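# Press kettle handle button to pop the lid open

## Task

Push down the button on top of the kettle's handle until the lid pops open, without knocking the kettle over. Finish with the hand no longer touching the kettle and the button risen back up. The tumbler, the pink cup, the carton, the white mug and the steel pot must all still be upright at the end.

## Robot and tools

Robot: two arms on a table. left_arm carries a left hand and sits on the +y side (base near (-0.017, +0.295, +0.007) m); right_arm carries a right hand (base near (+0.017, -0.312, +0.046) m). A post stands behind them. Loose objects may occasionally get a small push from outside.

Scene frame: origin at table-top height, halfway between the nominal bases; +x points out over the table, +y toward the left arm, +z up. Reported positions (metres) and quaternions (wxyz) use this frame. Image sides do not match arm names.

Hand point: a spot moving with the palm, 0.05 m in front of it and 0.15 m out from the wrist face. Its +z runs along straight fingers, +y out of the palm, +x across the palm (away from the thumb on the right hand, toward the thumb on the left hand). Straight fingertips end 0.06-0.07 m past the point along +z, about 0.06 m behind it along -y. A rigid bracket on the little-finger side of the wrist can strike objects.

One row = 28 numbers, each in [-1, 1], always both arms: left_arm dx, dy, dz, rx, ry, rz; left hand little, ring, middle, index, thumb_bend, thumb_turn, force_limit, speed; then the same 14 for right_arm. The six pose numbers are offsets, not poses: measured from that arm's Hand target as it stood when the action or move began, along scene axes, turning about the hand point. 1.0 equals 0.6 m or 180 degrees; rx, ry, rz form one rotation vector. Six zeros ask nothing new of an arm. Repeating an offset in a later call moves the arm further.

Hand numbers are absolute targets, not offsets. Fingers and thumb_bend: +1 straight, -1 curled. thumb_turn: +1 beside the palm, -1 opposite the fingers. force_limit maps -1..+1 to about 0..10 N at the fingertip (0..15 N for the two thumb motors). speed rises from nearly zero at -1 to full at +0.48 and stays full up to +1. There is no 'keep' value: to leave a hand unchanged, resend the eight numbers of its last executed row (before any row has run, use hand_measured plus hand_force_limit and hand_speed). For a soft grip close at speed -0.94 or lower.

Tools:
- execute_actions(actions, cameras): actions is a list of actions; each action is a table of up to 15 rows, one per 1/30 s step; a short table repeats its last row to 15 steps. Every row in an action is counted from the start pose of that action. An empty list returns camera images.
- move(target, speed, blend, blocking, cameras): target is one 28-number row or a list of up to 15 rows; every row is an offset from the same starting Hand targets, not from the previous row. Paths are straight, finish together, capped at 10 s, and do not avoid obstacles. speed in m/s, 0.002 to 4.3, default 0.25 (turn rate twice that in rad/s), one value or one per target. blend in metres rounds corners between list targets; 0 stops at each. blocking=false returns after about 0.5 s while the move keeps running.
- wait(seconds): 0 to 3600, sends nothing new.
- stop(): brakes a running move.
- zoom_image(camera, region): region [x0, y0, x1, y1] in pixels of that camera's latest image, at most 504 by 504.
- show_instructions(): shows reference pages.
- finished_scene(scene): ends the scene, scene = 1.
Cameras: cam_head_left, cam_head_right, cam_high, cam_left_wrist, cam_right_wrist (each 672x504); ["all"] asks for all.

Results: end_effector_position and end_effector_quat_wxyz per arm; Hand target (the last commanded pose after clipping, from which the next offsets count); hand_measured, hand_stopped_by (moving, target, force, stalled, fault) and hand_load_n, six values each in motor order; joint positions, velocities and torques. A move adds a 'move:' line with its ending (done, off_target, moving, held, fault) and any limits (paced = commanded pose clipped, held = steps withheld).

Behaviour to expect: orientation commands are clipped to 40 degrees from the current orientation each step. Arms track loosely and often rest 1-3 cm (sometimes 5 cm) short, usually low; this alone does not mean contact. If short, send the remaining distance as a further offset. A blocked arm keeps pushing until commanded back past its hand point. Fast moves hit harder and overshoot more.

Avoid: tipping the kettle or jabbing its button hard; brushing the tumbler, pink cup, carton, white mug or steel pot; anything leaving the table; the two hands or arms touching each other; long stretched-out holds or pushes into unreachable poses, which overheat motors and can make an arm collapse. Approach the button from above slowly, press just enough to release the lid, then lift the hand clear so the button springs back.

Each tool is called after "Emit:" as a command line: name --argument value for each argument, lists and objects as JSON in quotes; but a table of rows of numbers goes row by row, as --pt "numbers of a row", without its own name.

Reference images:

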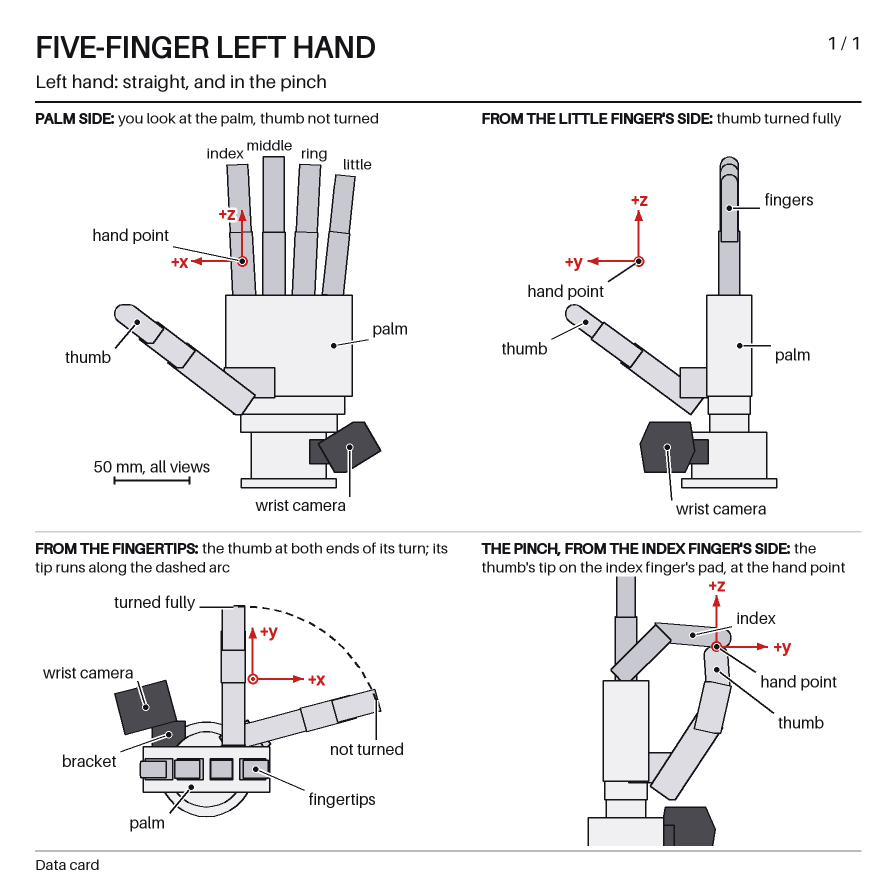

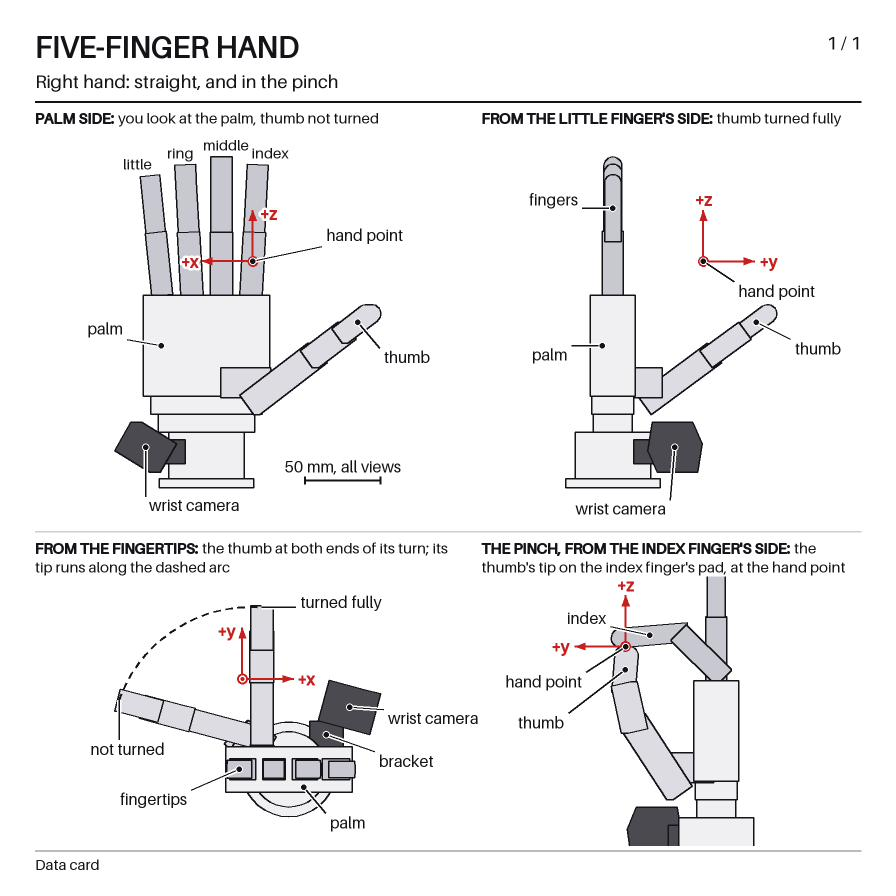

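## Session

Emit:
execute_actions --actions '[]'

Scene clock: 0.00 s.
left_arm: end_effector_position=(+0.3928, -0.0014, +0.3052) hand_measured=(+1.000, +1.000, +1.000, +1.000, +1.000, +1.000) hand_load_n=(+0.0, +0.0, +0.0, +0.0, +0.0, +0.0) hand_stopped_by=(target, target, target, target, target, target) hand_force_limit=0.00 hand_speed=-0.80 end_effector_quat_wxyz=(+0.677, +0.327, +0.659, +0.023) | right_arm: end_effector_position=(+0.6734, -0.1190, +0.1200) hand_measured=(+1.000, +1.000, +1.000, +1.000, +1.000, +1.000) hand_load_n=(+0.0, +0.5, +0.0, +0.0, +0.0, +0.0) hand_stopped_by=(target, target, target, target, target, target) hand_force_limit=0.00 hand_speed=-0.80 end_effector_quat_wxyz=(+0.040, -0.428, +0.877, +0.212)
Joint positions: left_arm=[-0.926 1.174 0.664 0.415 -0.503 2.02] | right_arm=[0.059 2.35 2.201 -1.507 -0.428 0.728]
Joint velocities: within noise
Joint torques (N m): no reading
Heat: left arm: hottest elbow 34 °C; right arm: hottest elbow 36 °C.
Hand target: left_arm +0.3954, -0.0049, +0.3151; +0.683, +0.322, +0.655, +0.020 | right_arm +0.6788, -0.1185, +0.1256; +0.049, -0.430, +0.877, +0.209

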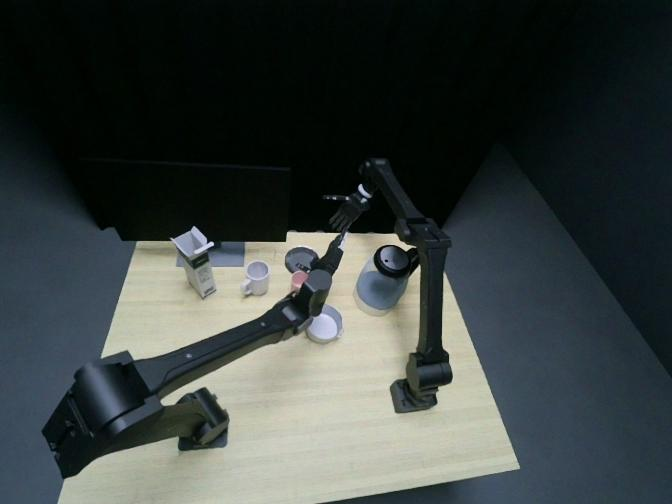

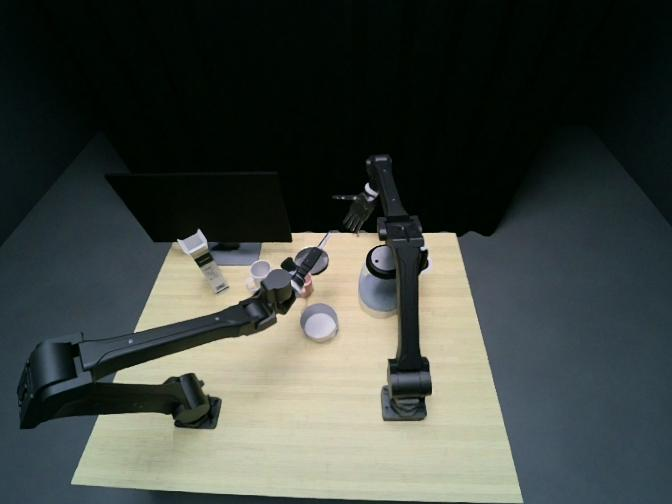

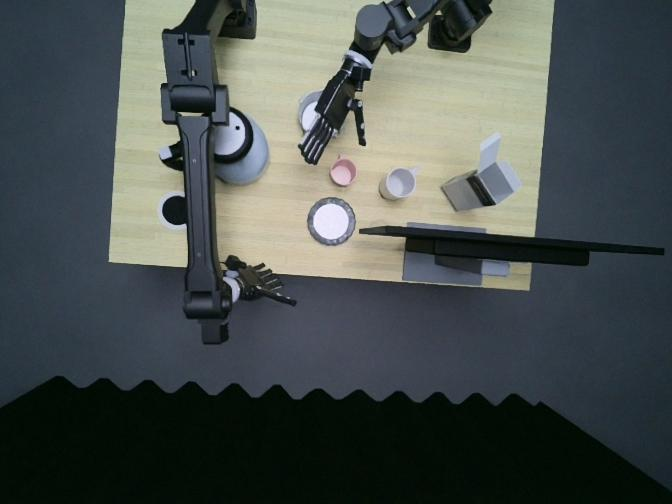

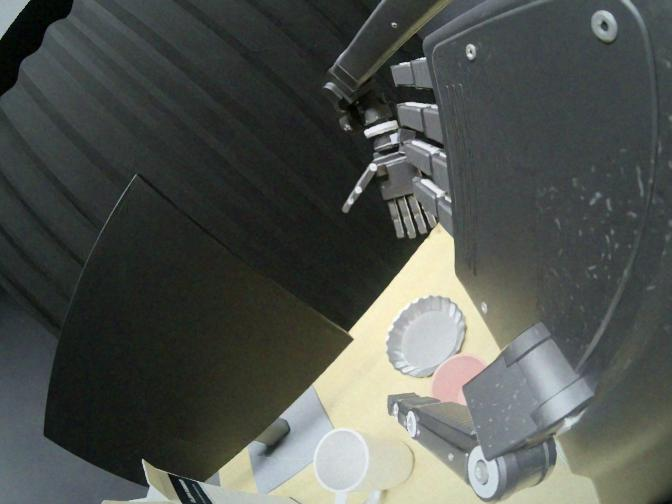

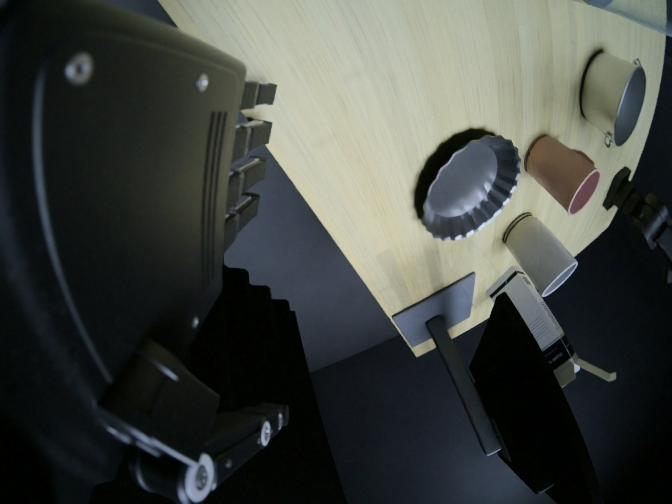

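Emit:
zoom_image --camera "cam_high" --region '[120, 80, 300, 260]'

Emit:
zoom_image --camera "cam_head_left" --region '[320, 200, 480, 340]'

Emit:
zoom_image --camera "cam_head_right" --region '[320, 200, 480, 340]'

Scaled by 2.800 from the camera's image (finer frame: 960x720).

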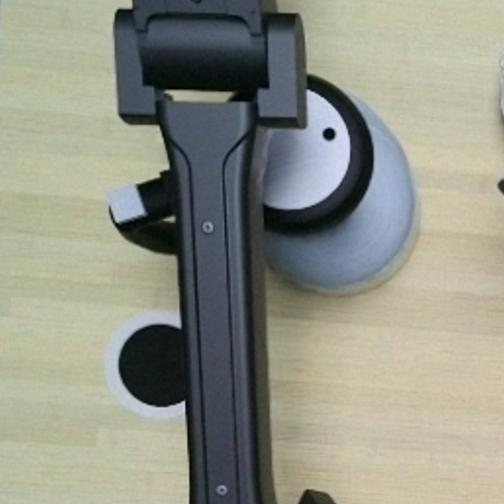

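Scaled by 3.150 from the camera's image (finer frame: 960x720).

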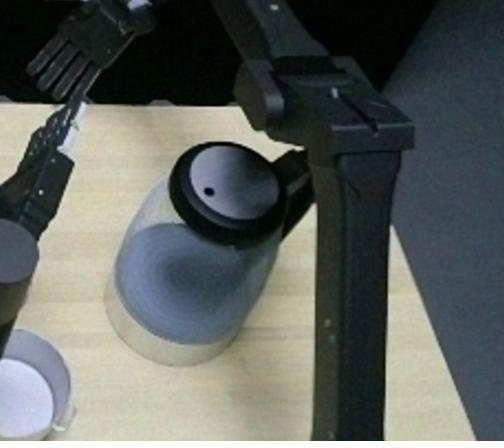

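Scaled by 3.150 from the camera's image (finer frame: 960x720).

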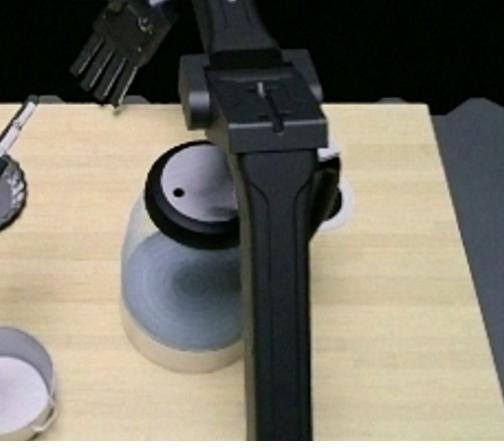

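Emit:
move --pt "0 0 0 0 0 0 1 1 1 1 1 1 0 -0.8 -0.098 -0.069 0.491 0 0 0 -1 -1 -1 1 1 -1 0 -0.2" --pt "0 0 0 0 0 0 1 1 1 1 1 1 0 -0.8 -0.506 -0.486 0.491 -0.0392 -0.0997 0.194 -1 -1 -1 1 1 -1 0 -0.2" --blend 0.03 --cameras '["all"]'

Scene clock: 55.70 s.
left_arm: end_effector_position=(+0.3928, -0.0014, +0.3052) hand_measured=(+1.000, +1.000, +1.000, +1.000, +1.000, +1.000) hand_load_n=(+0.0, +0.0, +0.0, +0.0, +0.0, +0.0) hand_stopped_by=(target, target, target, target, target, target) hand_force_limit=0.00 hand_speed=-0.80 end_effector_quat_wxyz=(+0.677, +0.327, +0.659, +0.023) | right_arm: end_effector_position=(+0.3794, -0.4146, +0.4226) hand_measured=(-1.000, -1.000, -1.000, +1.000, +1.000, -1.000) hand_load_n=(+0.0, +0.0, +0.0, +0.0, +0.0, +0.0) hand_stopped_by=(target, target, target, target, target, target) hand_force_limit=0.00 hand_speed=-0.20 end_effector_quat_wxyz=(+0.163, -0.674, +0.719, -0.049)
Joint positions: left_arm=[-0.926 1.174 0.664 0.415 -0.503 2.02] | right_arm=[-0.457 1.394 1.738 -1.696 -0.264 -0.34]
Joint torques (N m): left_arm=[-1.08 -9.23 9.85 2.02 -0.03 0.03] | right_arm=[-0.26 -8.88 6.58 0.73 -0.14 -0.04]
Heat: left arm: hottest elbow 38 °C; right arm: hottest elbow 41 °C.
Hand target: left_arm +0.3954, -0.0049, +0.3151; +0.683, +0.322, +0.655, +0.020 | right_arm +0.3753, -0.4102, +0.4201; -0.092, +0.701, -0.701, -0.092
Off the commanded pose: left_arm 0.011 m, 1 deg | right_arm 0.007 m, 18 deg.
joint sent to its limit (right arm) — joint 4 (wrist pitch), lower limit. The joint targets are off in orientation, not in position.
move: off_target (right_arm)
cam_right_wrist: T_world_to_cam=[[-0.92629, -0.13491, -0.35182, 0.44807], [-0.31717, 0.78325, 0.53472, 0.22518], [0.20342, 0.60689, -0.76831, 0.61302]] pos_world=[0.36176, -0.48796, 0.50822]

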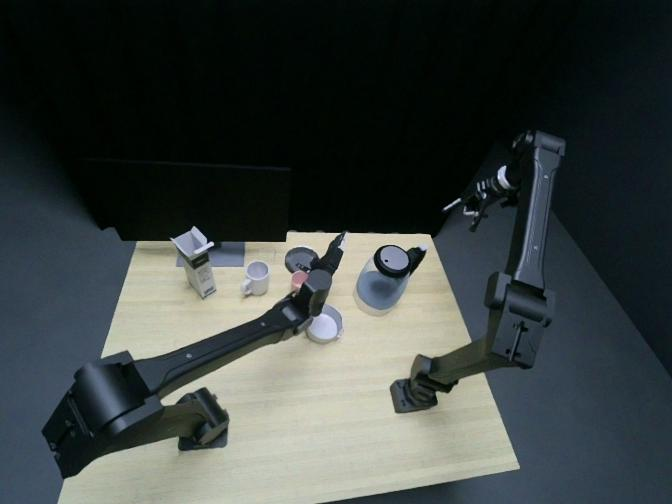

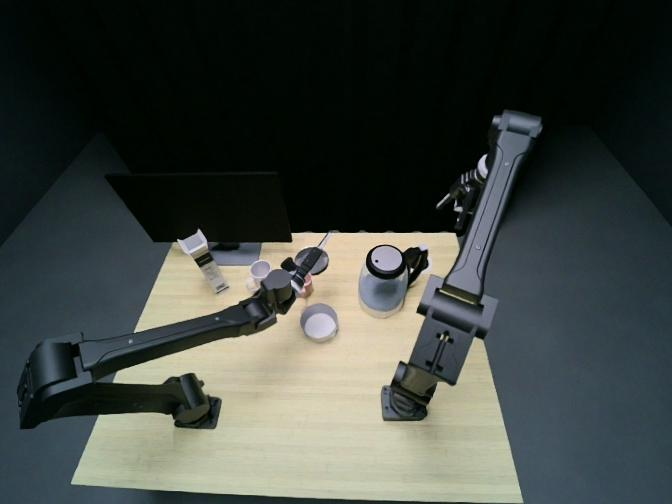

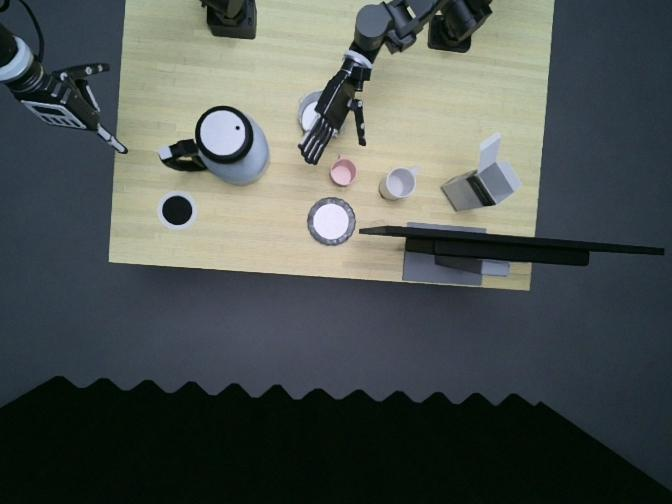

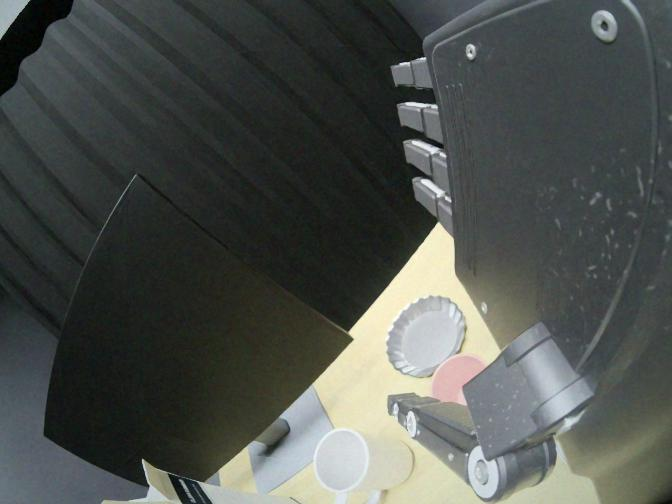

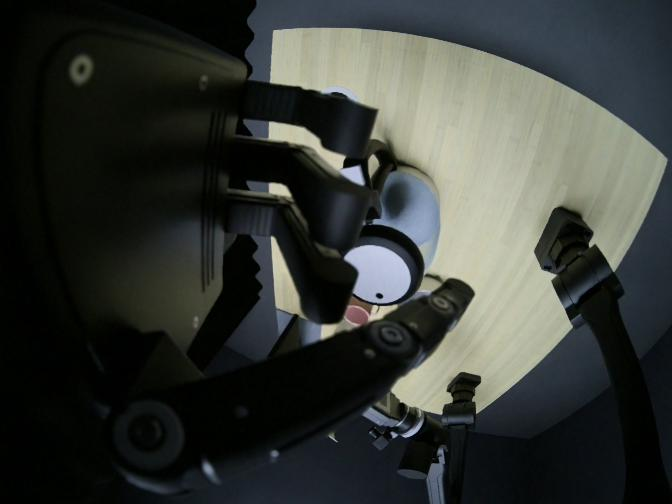

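Emit:
zoom_image --camera "cam_high" --region '[100, 80, 280, 240]'

Emit:
zoom_image --camera "cam_head_left" --region '[340, 220, 460, 330]'

Emit:
zoom_image --camera "cam_head_right" --region '[340, 220, 460, 330]'

Emit:
zoom_image --camera "cam_right_wrist" --region '[310, 80, 450, 320]'

Scaled by 2.800 from the camera's image (finer frame: 960x720).

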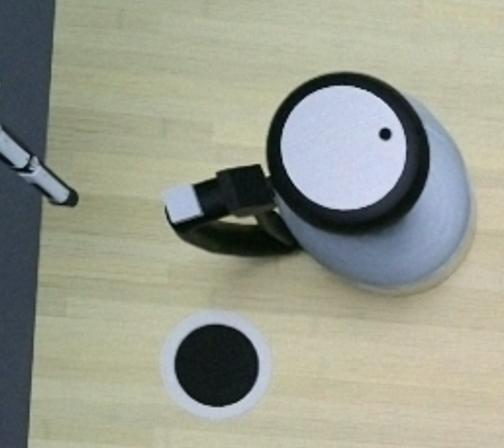

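Scaled by 4.200 from the camera's image (finer frame: 960x720).

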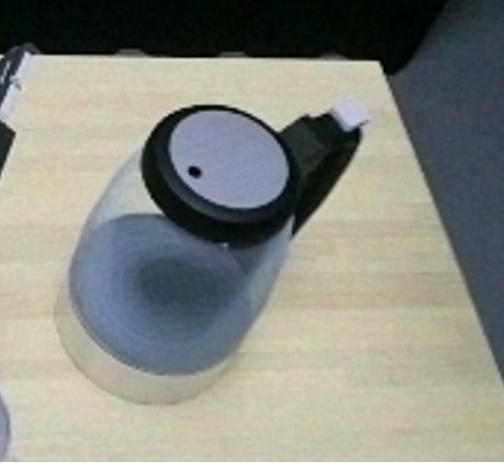

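Scaled by 4.200 from the camera's image (finer frame: 960x720).

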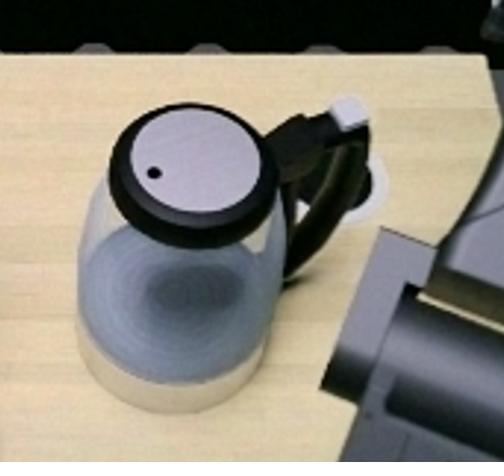

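Scaled by 2.100 from the camera's image (finer frame: 960x720).

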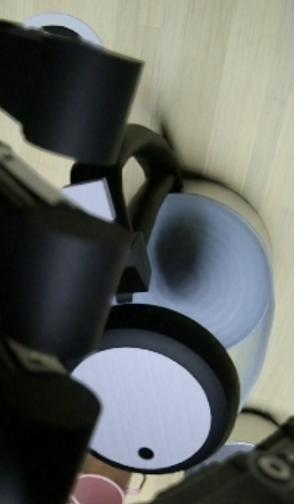

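Emit:
move --target '[0,0,0,0,0,0,1,1,1,1,1,1,0,-0.8,-0.0055,-0.0063,-0.1335,0.028,0,0,-1,-1,-1,1,1,-1,0,-0.2]' --speed 0.12 --cameras '["all"]'

Scene clock: 82.30 s.
left_arm: end_effector_position=(+0.3928, -0.0014, +0.3052) hand_measured=(+1.000, +1.000, +1.000, +1.000, +1.000, +1.000) hand_load_n=(+0.0, +0.0, +0.0, +0.0, +0.0, +0.0) hand_stopped_by=(target, target, target, target, target, target) hand_force_limit=0.00 hand_speed=-0.80 end_effector_quat_wxyz=(+0.677, +0.327, +0.659, +0.023) | right_arm: end_effector_position=(+0.3762, -0.4106, +0.3449) hand_measured=(-1.000, -1.000, -1.000, +1.000, +1.000, -1.000) hand_load_n=(+0.0, +0.0, +0.0, +0.0, +0.0, +0.0) hand_stopped_by=(target, target, target, target, target, target) hand_force_limit=0.00 hand_speed=-0.20 end_effector_quat_wxyz=(-0.146, +0.692, -0.704, -0.062)
Joint positions: left_arm=[-0.926 1.174 0.664 0.415 -0.503 2.02] | right_arm=[-0.463 1.491 1.6 -1.696 -0.318 -0.424]
Joint torques (N m): left_arm=[-1.2 -9.41 9.83 1.92 -0.05 0] | right_arm=[-1.85 -9.52 6.72 0.31 -0.33 -0.03]
Heat: left arm: hottest elbow 40 °C; right arm: hottest elbow 41 °C.
Hand target: left_arm +0.3954, -0.0049, +0.3151; +0.683, +0.322, +0.655, +0.020 | right_arm +0.3720, -0.4139, +0.3400; -0.123, +0.696, -0.696, -0.123
Off the commanded pose: left_arm 0.011 m, 1 deg | right_arm 0.007 m, 8 deg.
joint sent to its limit (right arm) — joint 4 (wrist pitch), lower limit. The joint targets are off in orientation, not in position.
move: off_target (right_arm)
cam_right_wrist: T_world_to_cam=[[-0.96228, -0.17367, -0.20943, 0.36677], [-0.271, 0.68025, 0.68105, 0.15238], [0.02419, 0.71211, -0.70165, 0.63916]] pos_world=[0.37877, -0.49511, 0.4215]

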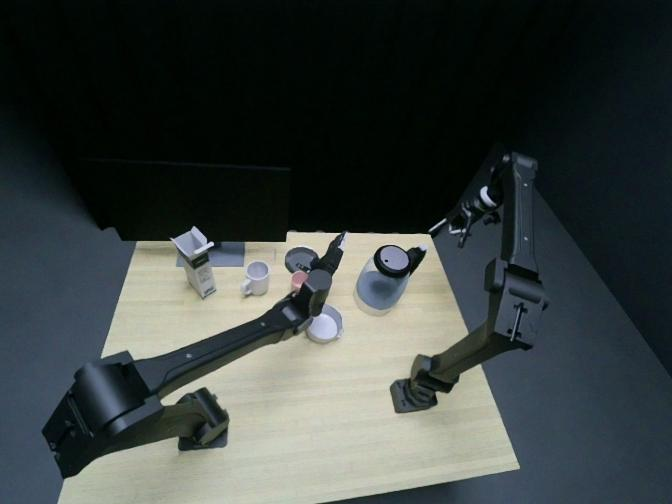

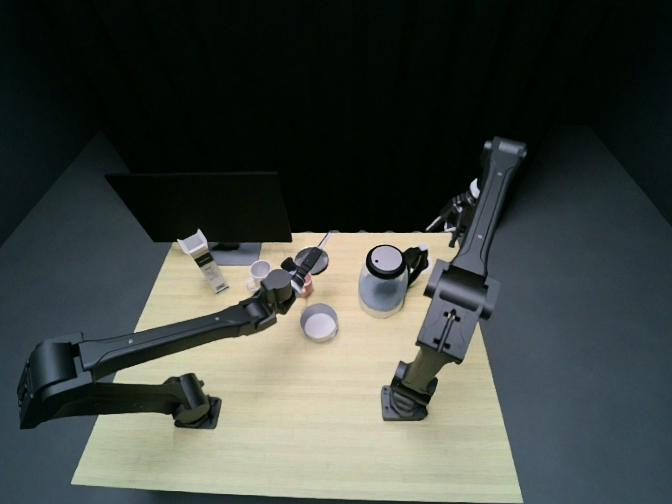

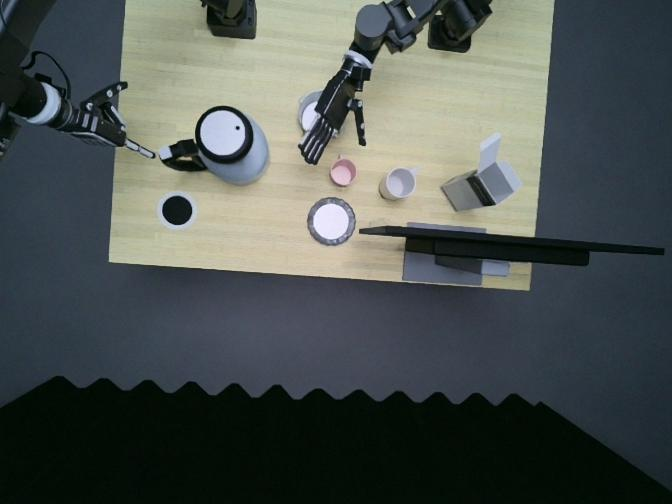

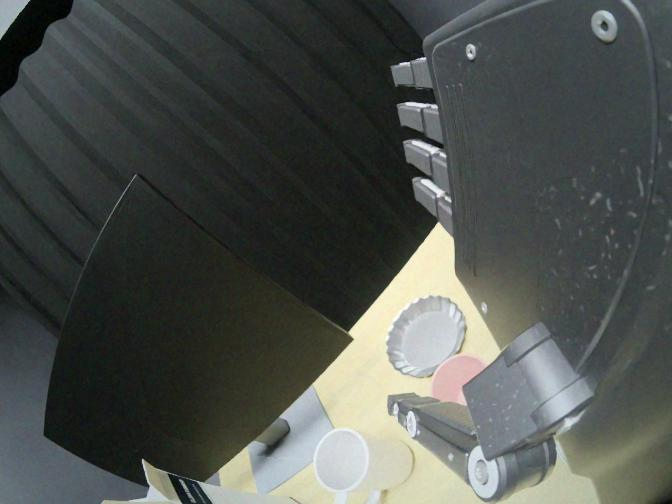

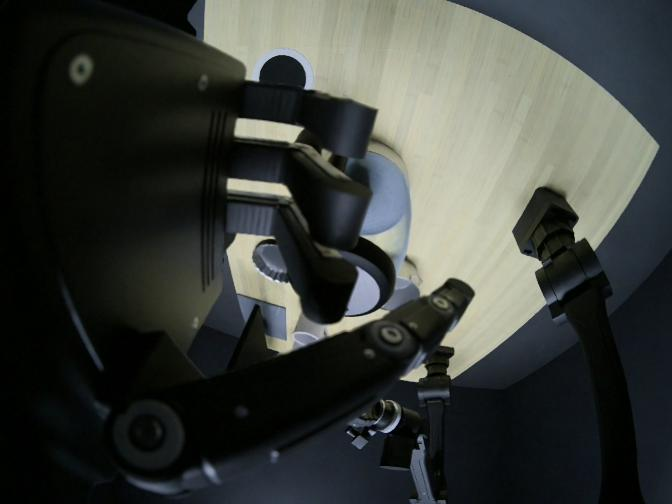

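Emit:
zoom_image --camera "cam_high" --region '[110, 110, 210, 200]'

Emit:
zoom_image --camera "cam_head_left" --region '[390, 200, 470, 270]'

Emit:
zoom_image --camera "cam_head_right" --region '[390, 200, 470, 270]'

Scaled by 5.040 from the camera's image (finer frame: 960x720).

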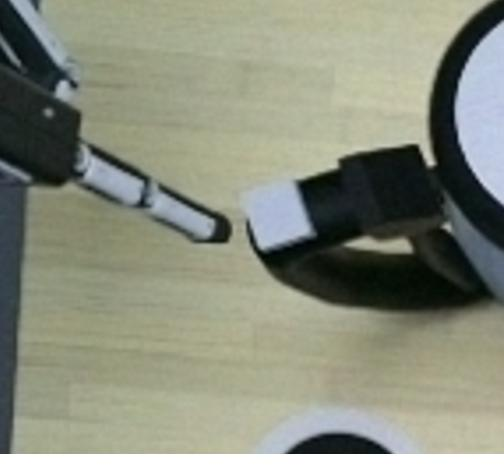

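Scaled by 6.300 from the camera's image (finer frame: 960x720).

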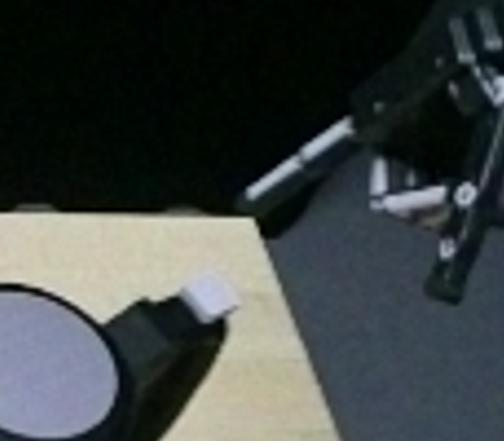

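Scaled by 6.300 from the camera's image (finer frame: 960x720).

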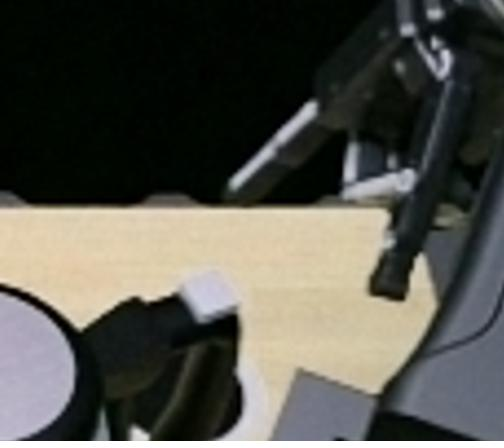

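Emit:
move --target '[0,0,0,0,0,0,1,1,1,1,1,1,0,-0.8,-0.02,-0.0033,-0.055,0,0,0,-1,-1,-1,1,1,-1,0,-0.2]' --speed 0.08 --cameras '["cam_high","cam_head_left","cam_head_right","cam_right_wrist"]'

Emit:
zoom_image --camera "cam_high" --region '[110, 110, 210, 200]'

Emit:
zoom_image --camera "cam_head_left" --region '[390, 200, 470, 270]'

Emit:
zoom_image --camera "cam_head_right" --region '[390, 200, 470, 270]'

Scene clock: 100.63 s.
left_arm: end_effector_position=(+0.3928, -0.0014, +0.3052) hand_measured=(+1.000, +1.000, +1.000, +1.000, +1.000, +1.000) hand_load_n=(+0.0, +0.0, +0.0, +0.0, +0.0, +0.0) hand_stopped_by=(target, target, target, target, target, target) hand_force_limit=0.00 hand_speed=-0.80 end_effector_quat_wxyz=(+0.677, +0.327, +0.659, +0.023) | right_arm: end_effector_position=(+0.3649, -0.4122, +0.3129) hand_measured=(-1.000, -1.000, -1.000, +1.000, +1.000, -1.000) hand_load_n=(+0.5, +0.0, +0.0, +0.0, +0.0, +0.0) hand_stopped_by=(target, target, target, target, target, target) hand_force_limit=0.00 hand_speed=-0.20 end_effector_quat_wxyz=(-0.130, +0.697, -0.697, -0.104)
Joint positions: left_arm=[-0.926 1.174 0.664 0.415 -0.503 2.02] | right_arm=[-0.472 1.525 1.535 -1.696 -0.315 -0.465]
Joint torques (N m): left_arm=[-1.08 -9.29 9.91 1.89 -0.04 -0.01] | right_arm=[-1.9 -10.23 6.61 0.13 -0.18 0.02]
Heat: left arm: hottest elbow 40 °C; right arm: hottest elbow 41 °C.
Hand target: left_arm +0.3954, -0.0049, +0.3151; +0.683, +0.322, +0.655, +0.020 | right_arm +0.3600, -0.4159, +0.3070; -0.123, +0.697, -0.696, -0.123
Off the commanded pose: left_arm 0.011 m, 1 deg | right_arm 0.008 m, 2 deg.
joint sent to its limit (right arm) — joint 4 (wrist pitch), lower limit. The joint targets still meet the commanded pose.
move: done
cam_right_wrist: T_world_to_cam=[[-0.97024, -0.19725, -0.14043, 0.32057], [-0.23645, 0.6469, 0.72499, 0.13217], [-0.05216, 0.73662, -0.67429, 0.64755]] pos_world=[0.37606, -0.49927, 0.38584]
Images, in order (width x height): cam_head_left 672x504, cam_head_right 672x504, cam_high 672x504, cam_right_wrist 672x504.

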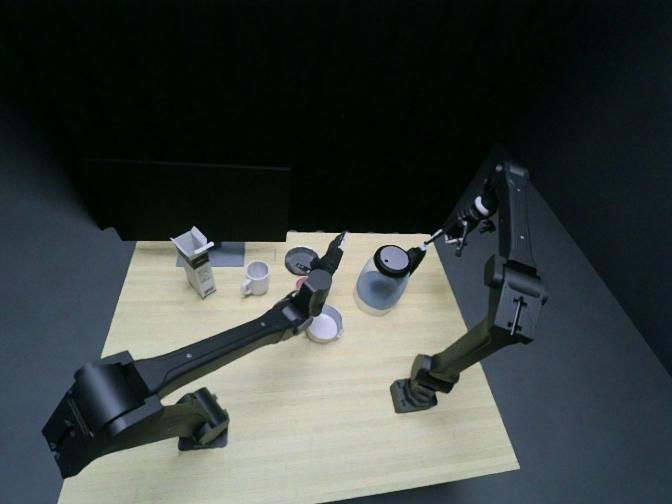

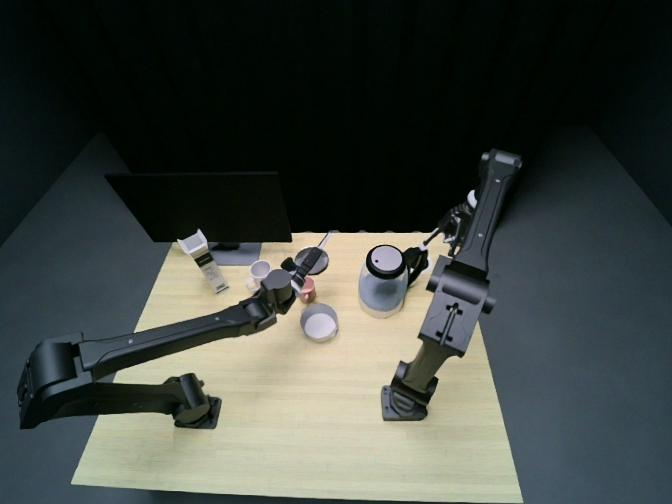

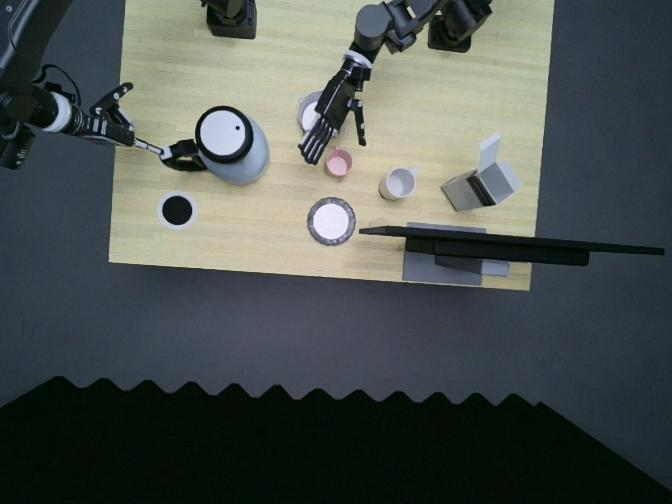

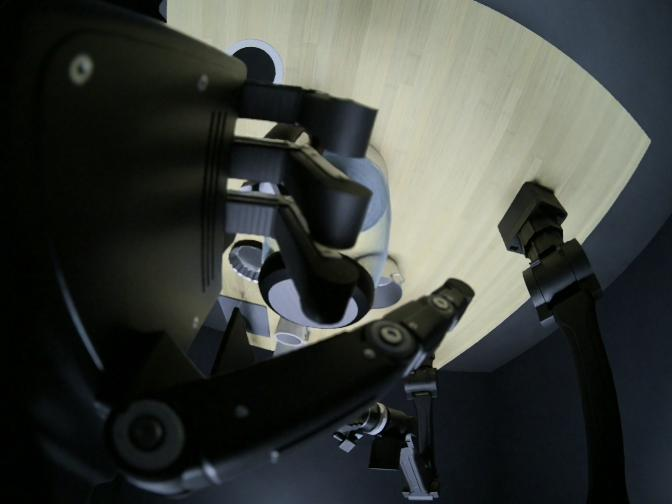

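Scaled by 5.040 from the camera's image (finer frame: 960x720).

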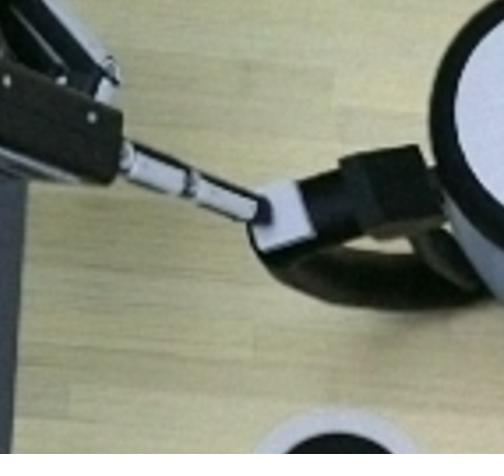

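Scaled by 6.300 from the camera's image (finer frame: 960x720).

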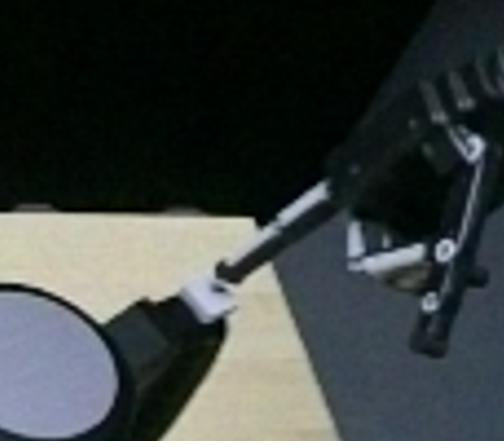

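Scaled by 6.300 from the camera's image (finer frame: 960x720).

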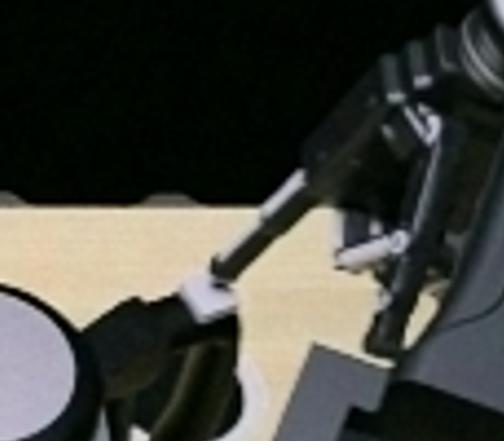

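Emit:
zoom_image --camera "cam_head_left" --region '[410, 230, 440, 260]'

Emit:
zoom_image --camera "cam_head_right" --region '[410, 230, 440, 260]'

Emit:
zoom_image --camera "cam_high" --region '[145, 135, 185, 175]'

Scaled by 16.800 from the camera's image (finer frame: 960x720).

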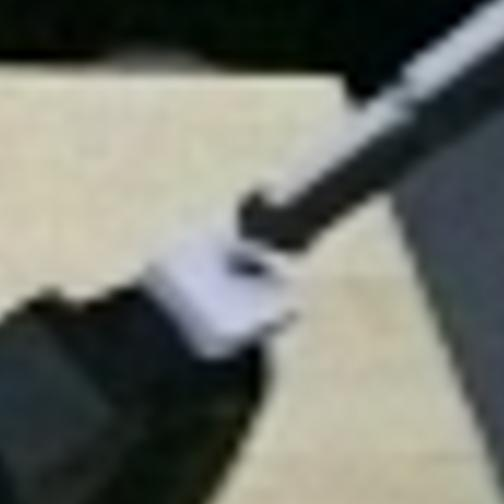

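Scaled by 16.800 from the camera's image (finer frame: 960x720).

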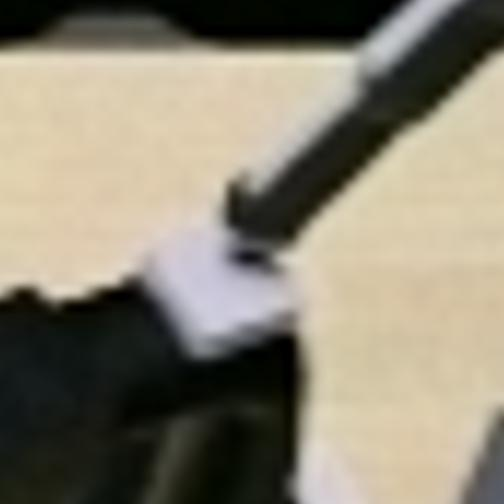

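Scaled by 12.600 from the camera's image (finer frame: 960x720).

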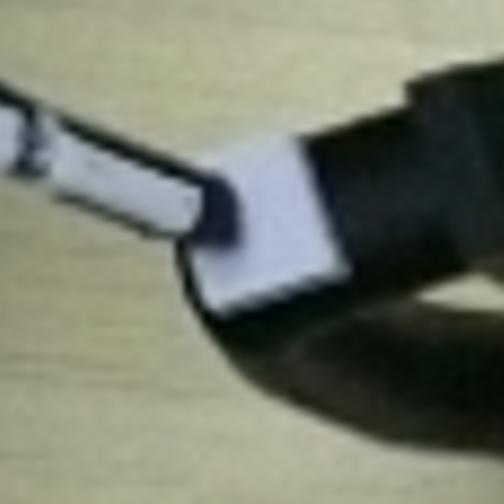

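Emit:
move --target '[0,0,0,0,0,0,1,1,1,1,1,1,0,-0.8,-0.002,0.006,-0.022,0,0,0,-1,-1,-1,1,1,-1,0,-0.2]' --speed 0.04 --cameras '["cam_high","cam_head_left","cam_head_right","cam_right_wrist"]'

Emit:
zoom_image --camera "cam_high" --region '[145, 135, 185, 175]'

Emit:
zoom_image --camera "cam_head_left" --region '[410, 230, 440, 260]'

Emit:
zoom_image --camera "cam_head_right" --region '[410, 230, 440, 260]'

Scene clock: 115.93 s.
left_arm: end_effector_position=(+0.3928, -0.0014, +0.3052) hand_measured=(+1.000, +1.000, +1.000, +1.000, +1.000, +1.000) hand_load_n=(+0.0, +0.0, +0.0, +0.0, +0.0, +0.0) hand_stopped_by=(target, target, target, target, target, target) hand_force_limit=0.00 hand_speed=-0.80 end_effector_quat_wxyz=(+0.677, +0.327, +0.659, +0.023) | right_arm: end_effector_position=(+0.3598, -0.4095, +0.3056) hand_measured=(-1.000, -1.000, -1.000, +1.000, +1.000, -1.000) hand_load_n=(+0.0, +0.5, +0.0, +0.0, +0.0, +0.0) hand_stopped_by=(target, target, target, target, target, target) hand_force_limit=0.00 hand_speed=-0.20 end_effector_quat_wxyz=(-0.127, +0.695, -0.698, -0.115)
Joint positions: left_arm=[-0.926 1.174 0.664 0.415 -0.503 2.02] | right_arm=[-0.472 1.525 1.509 -1.694 -0.316 -0.465]
Joint torques (N m): left_arm=[-1.08 -9.47 9.73 1.94 -0.03 0.01] | right_arm=[-1.67 -9.05 6.04 0.91 -0.16 0]
Heat: left arm: hottest elbow 41 °C; right arm: hottest elbow 41 °C.
Hand target: left_arm +0.3954, -0.0049, +0.3151; +0.683, +0.322, +0.655, +0.020 | right_arm +0.3587, -0.4123, +0.2938; -0.123, +0.696, -0.696, -0.123
Off the commanded pose: left_arm 0.011 m, 1 deg | right_arm 0.012 m, 1 deg.
move: off_target (right_arm)
cam_right_wrist: T_world_to_cam=[[-0.97287, -0.19596, -0.123, 0.31124], [-0.22179, 0.63851, 0.73696, 0.12219], [-0.06588, 0.74425, -0.66465, 0.64537]] pos_world=[0.37241, -0.49734, 0.37718]
Images, in order (width x height): cam_head_left 672x504, cam_head_right 672x504, cam_high 672x504, cam_right_wrist 672x504.

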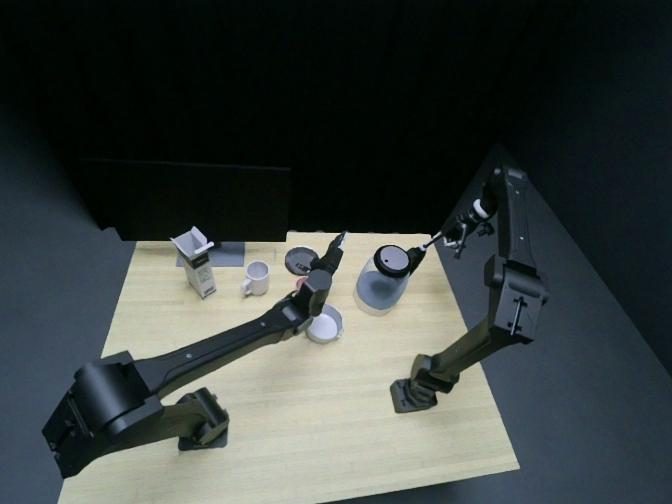

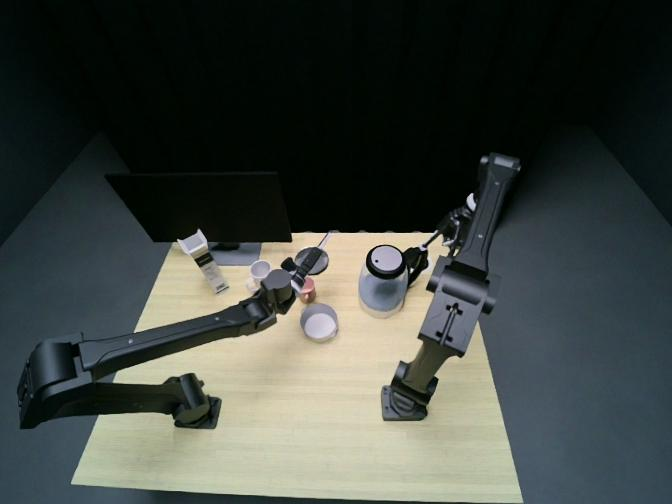

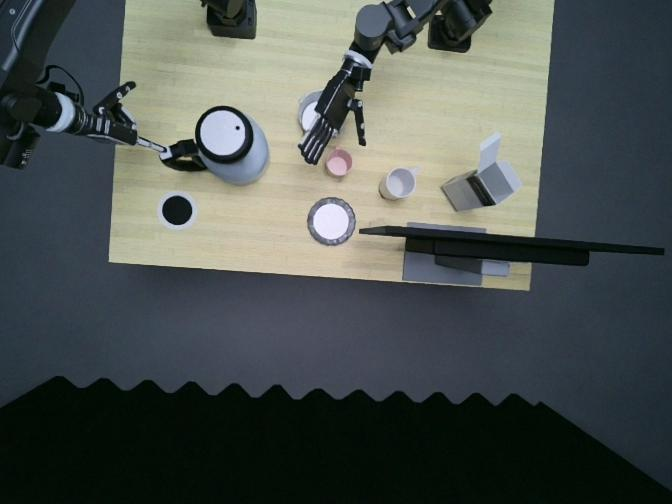

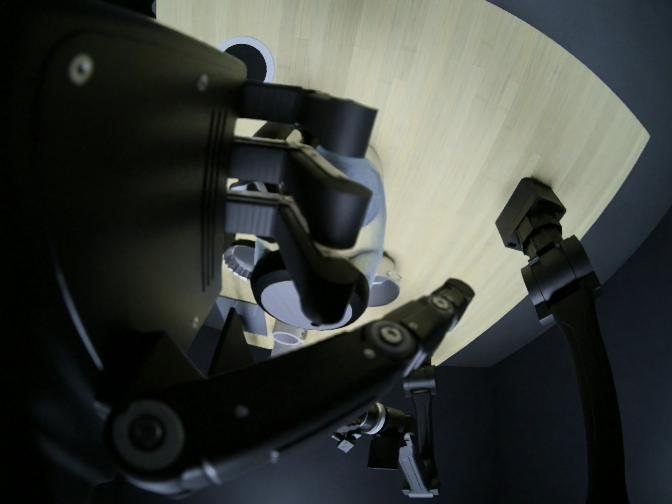

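Scaled by 12.600 from the camera's image (finer frame: 960x720).

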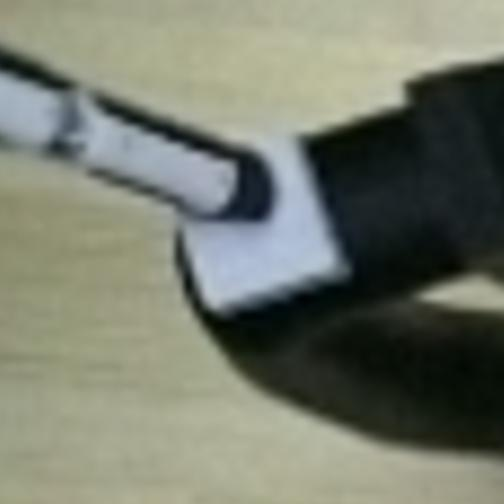

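Scaled by 16.800 from the camera's image (finer frame: 960x720).

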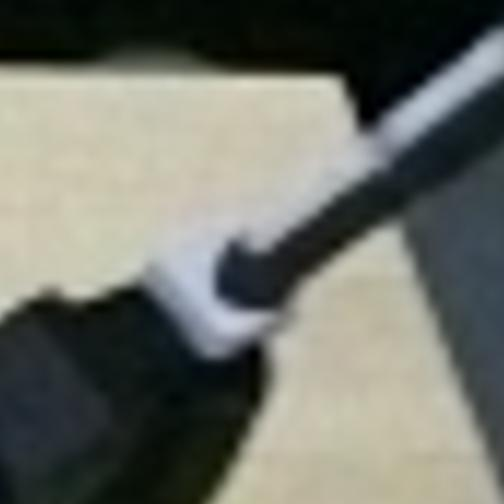

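Scaled by 16.800 from the camera's image (finer frame: 960x720).

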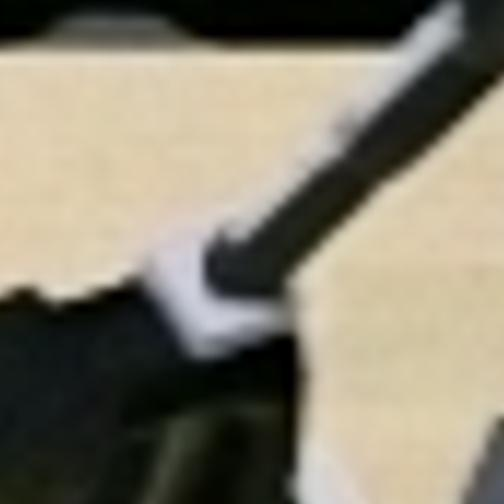

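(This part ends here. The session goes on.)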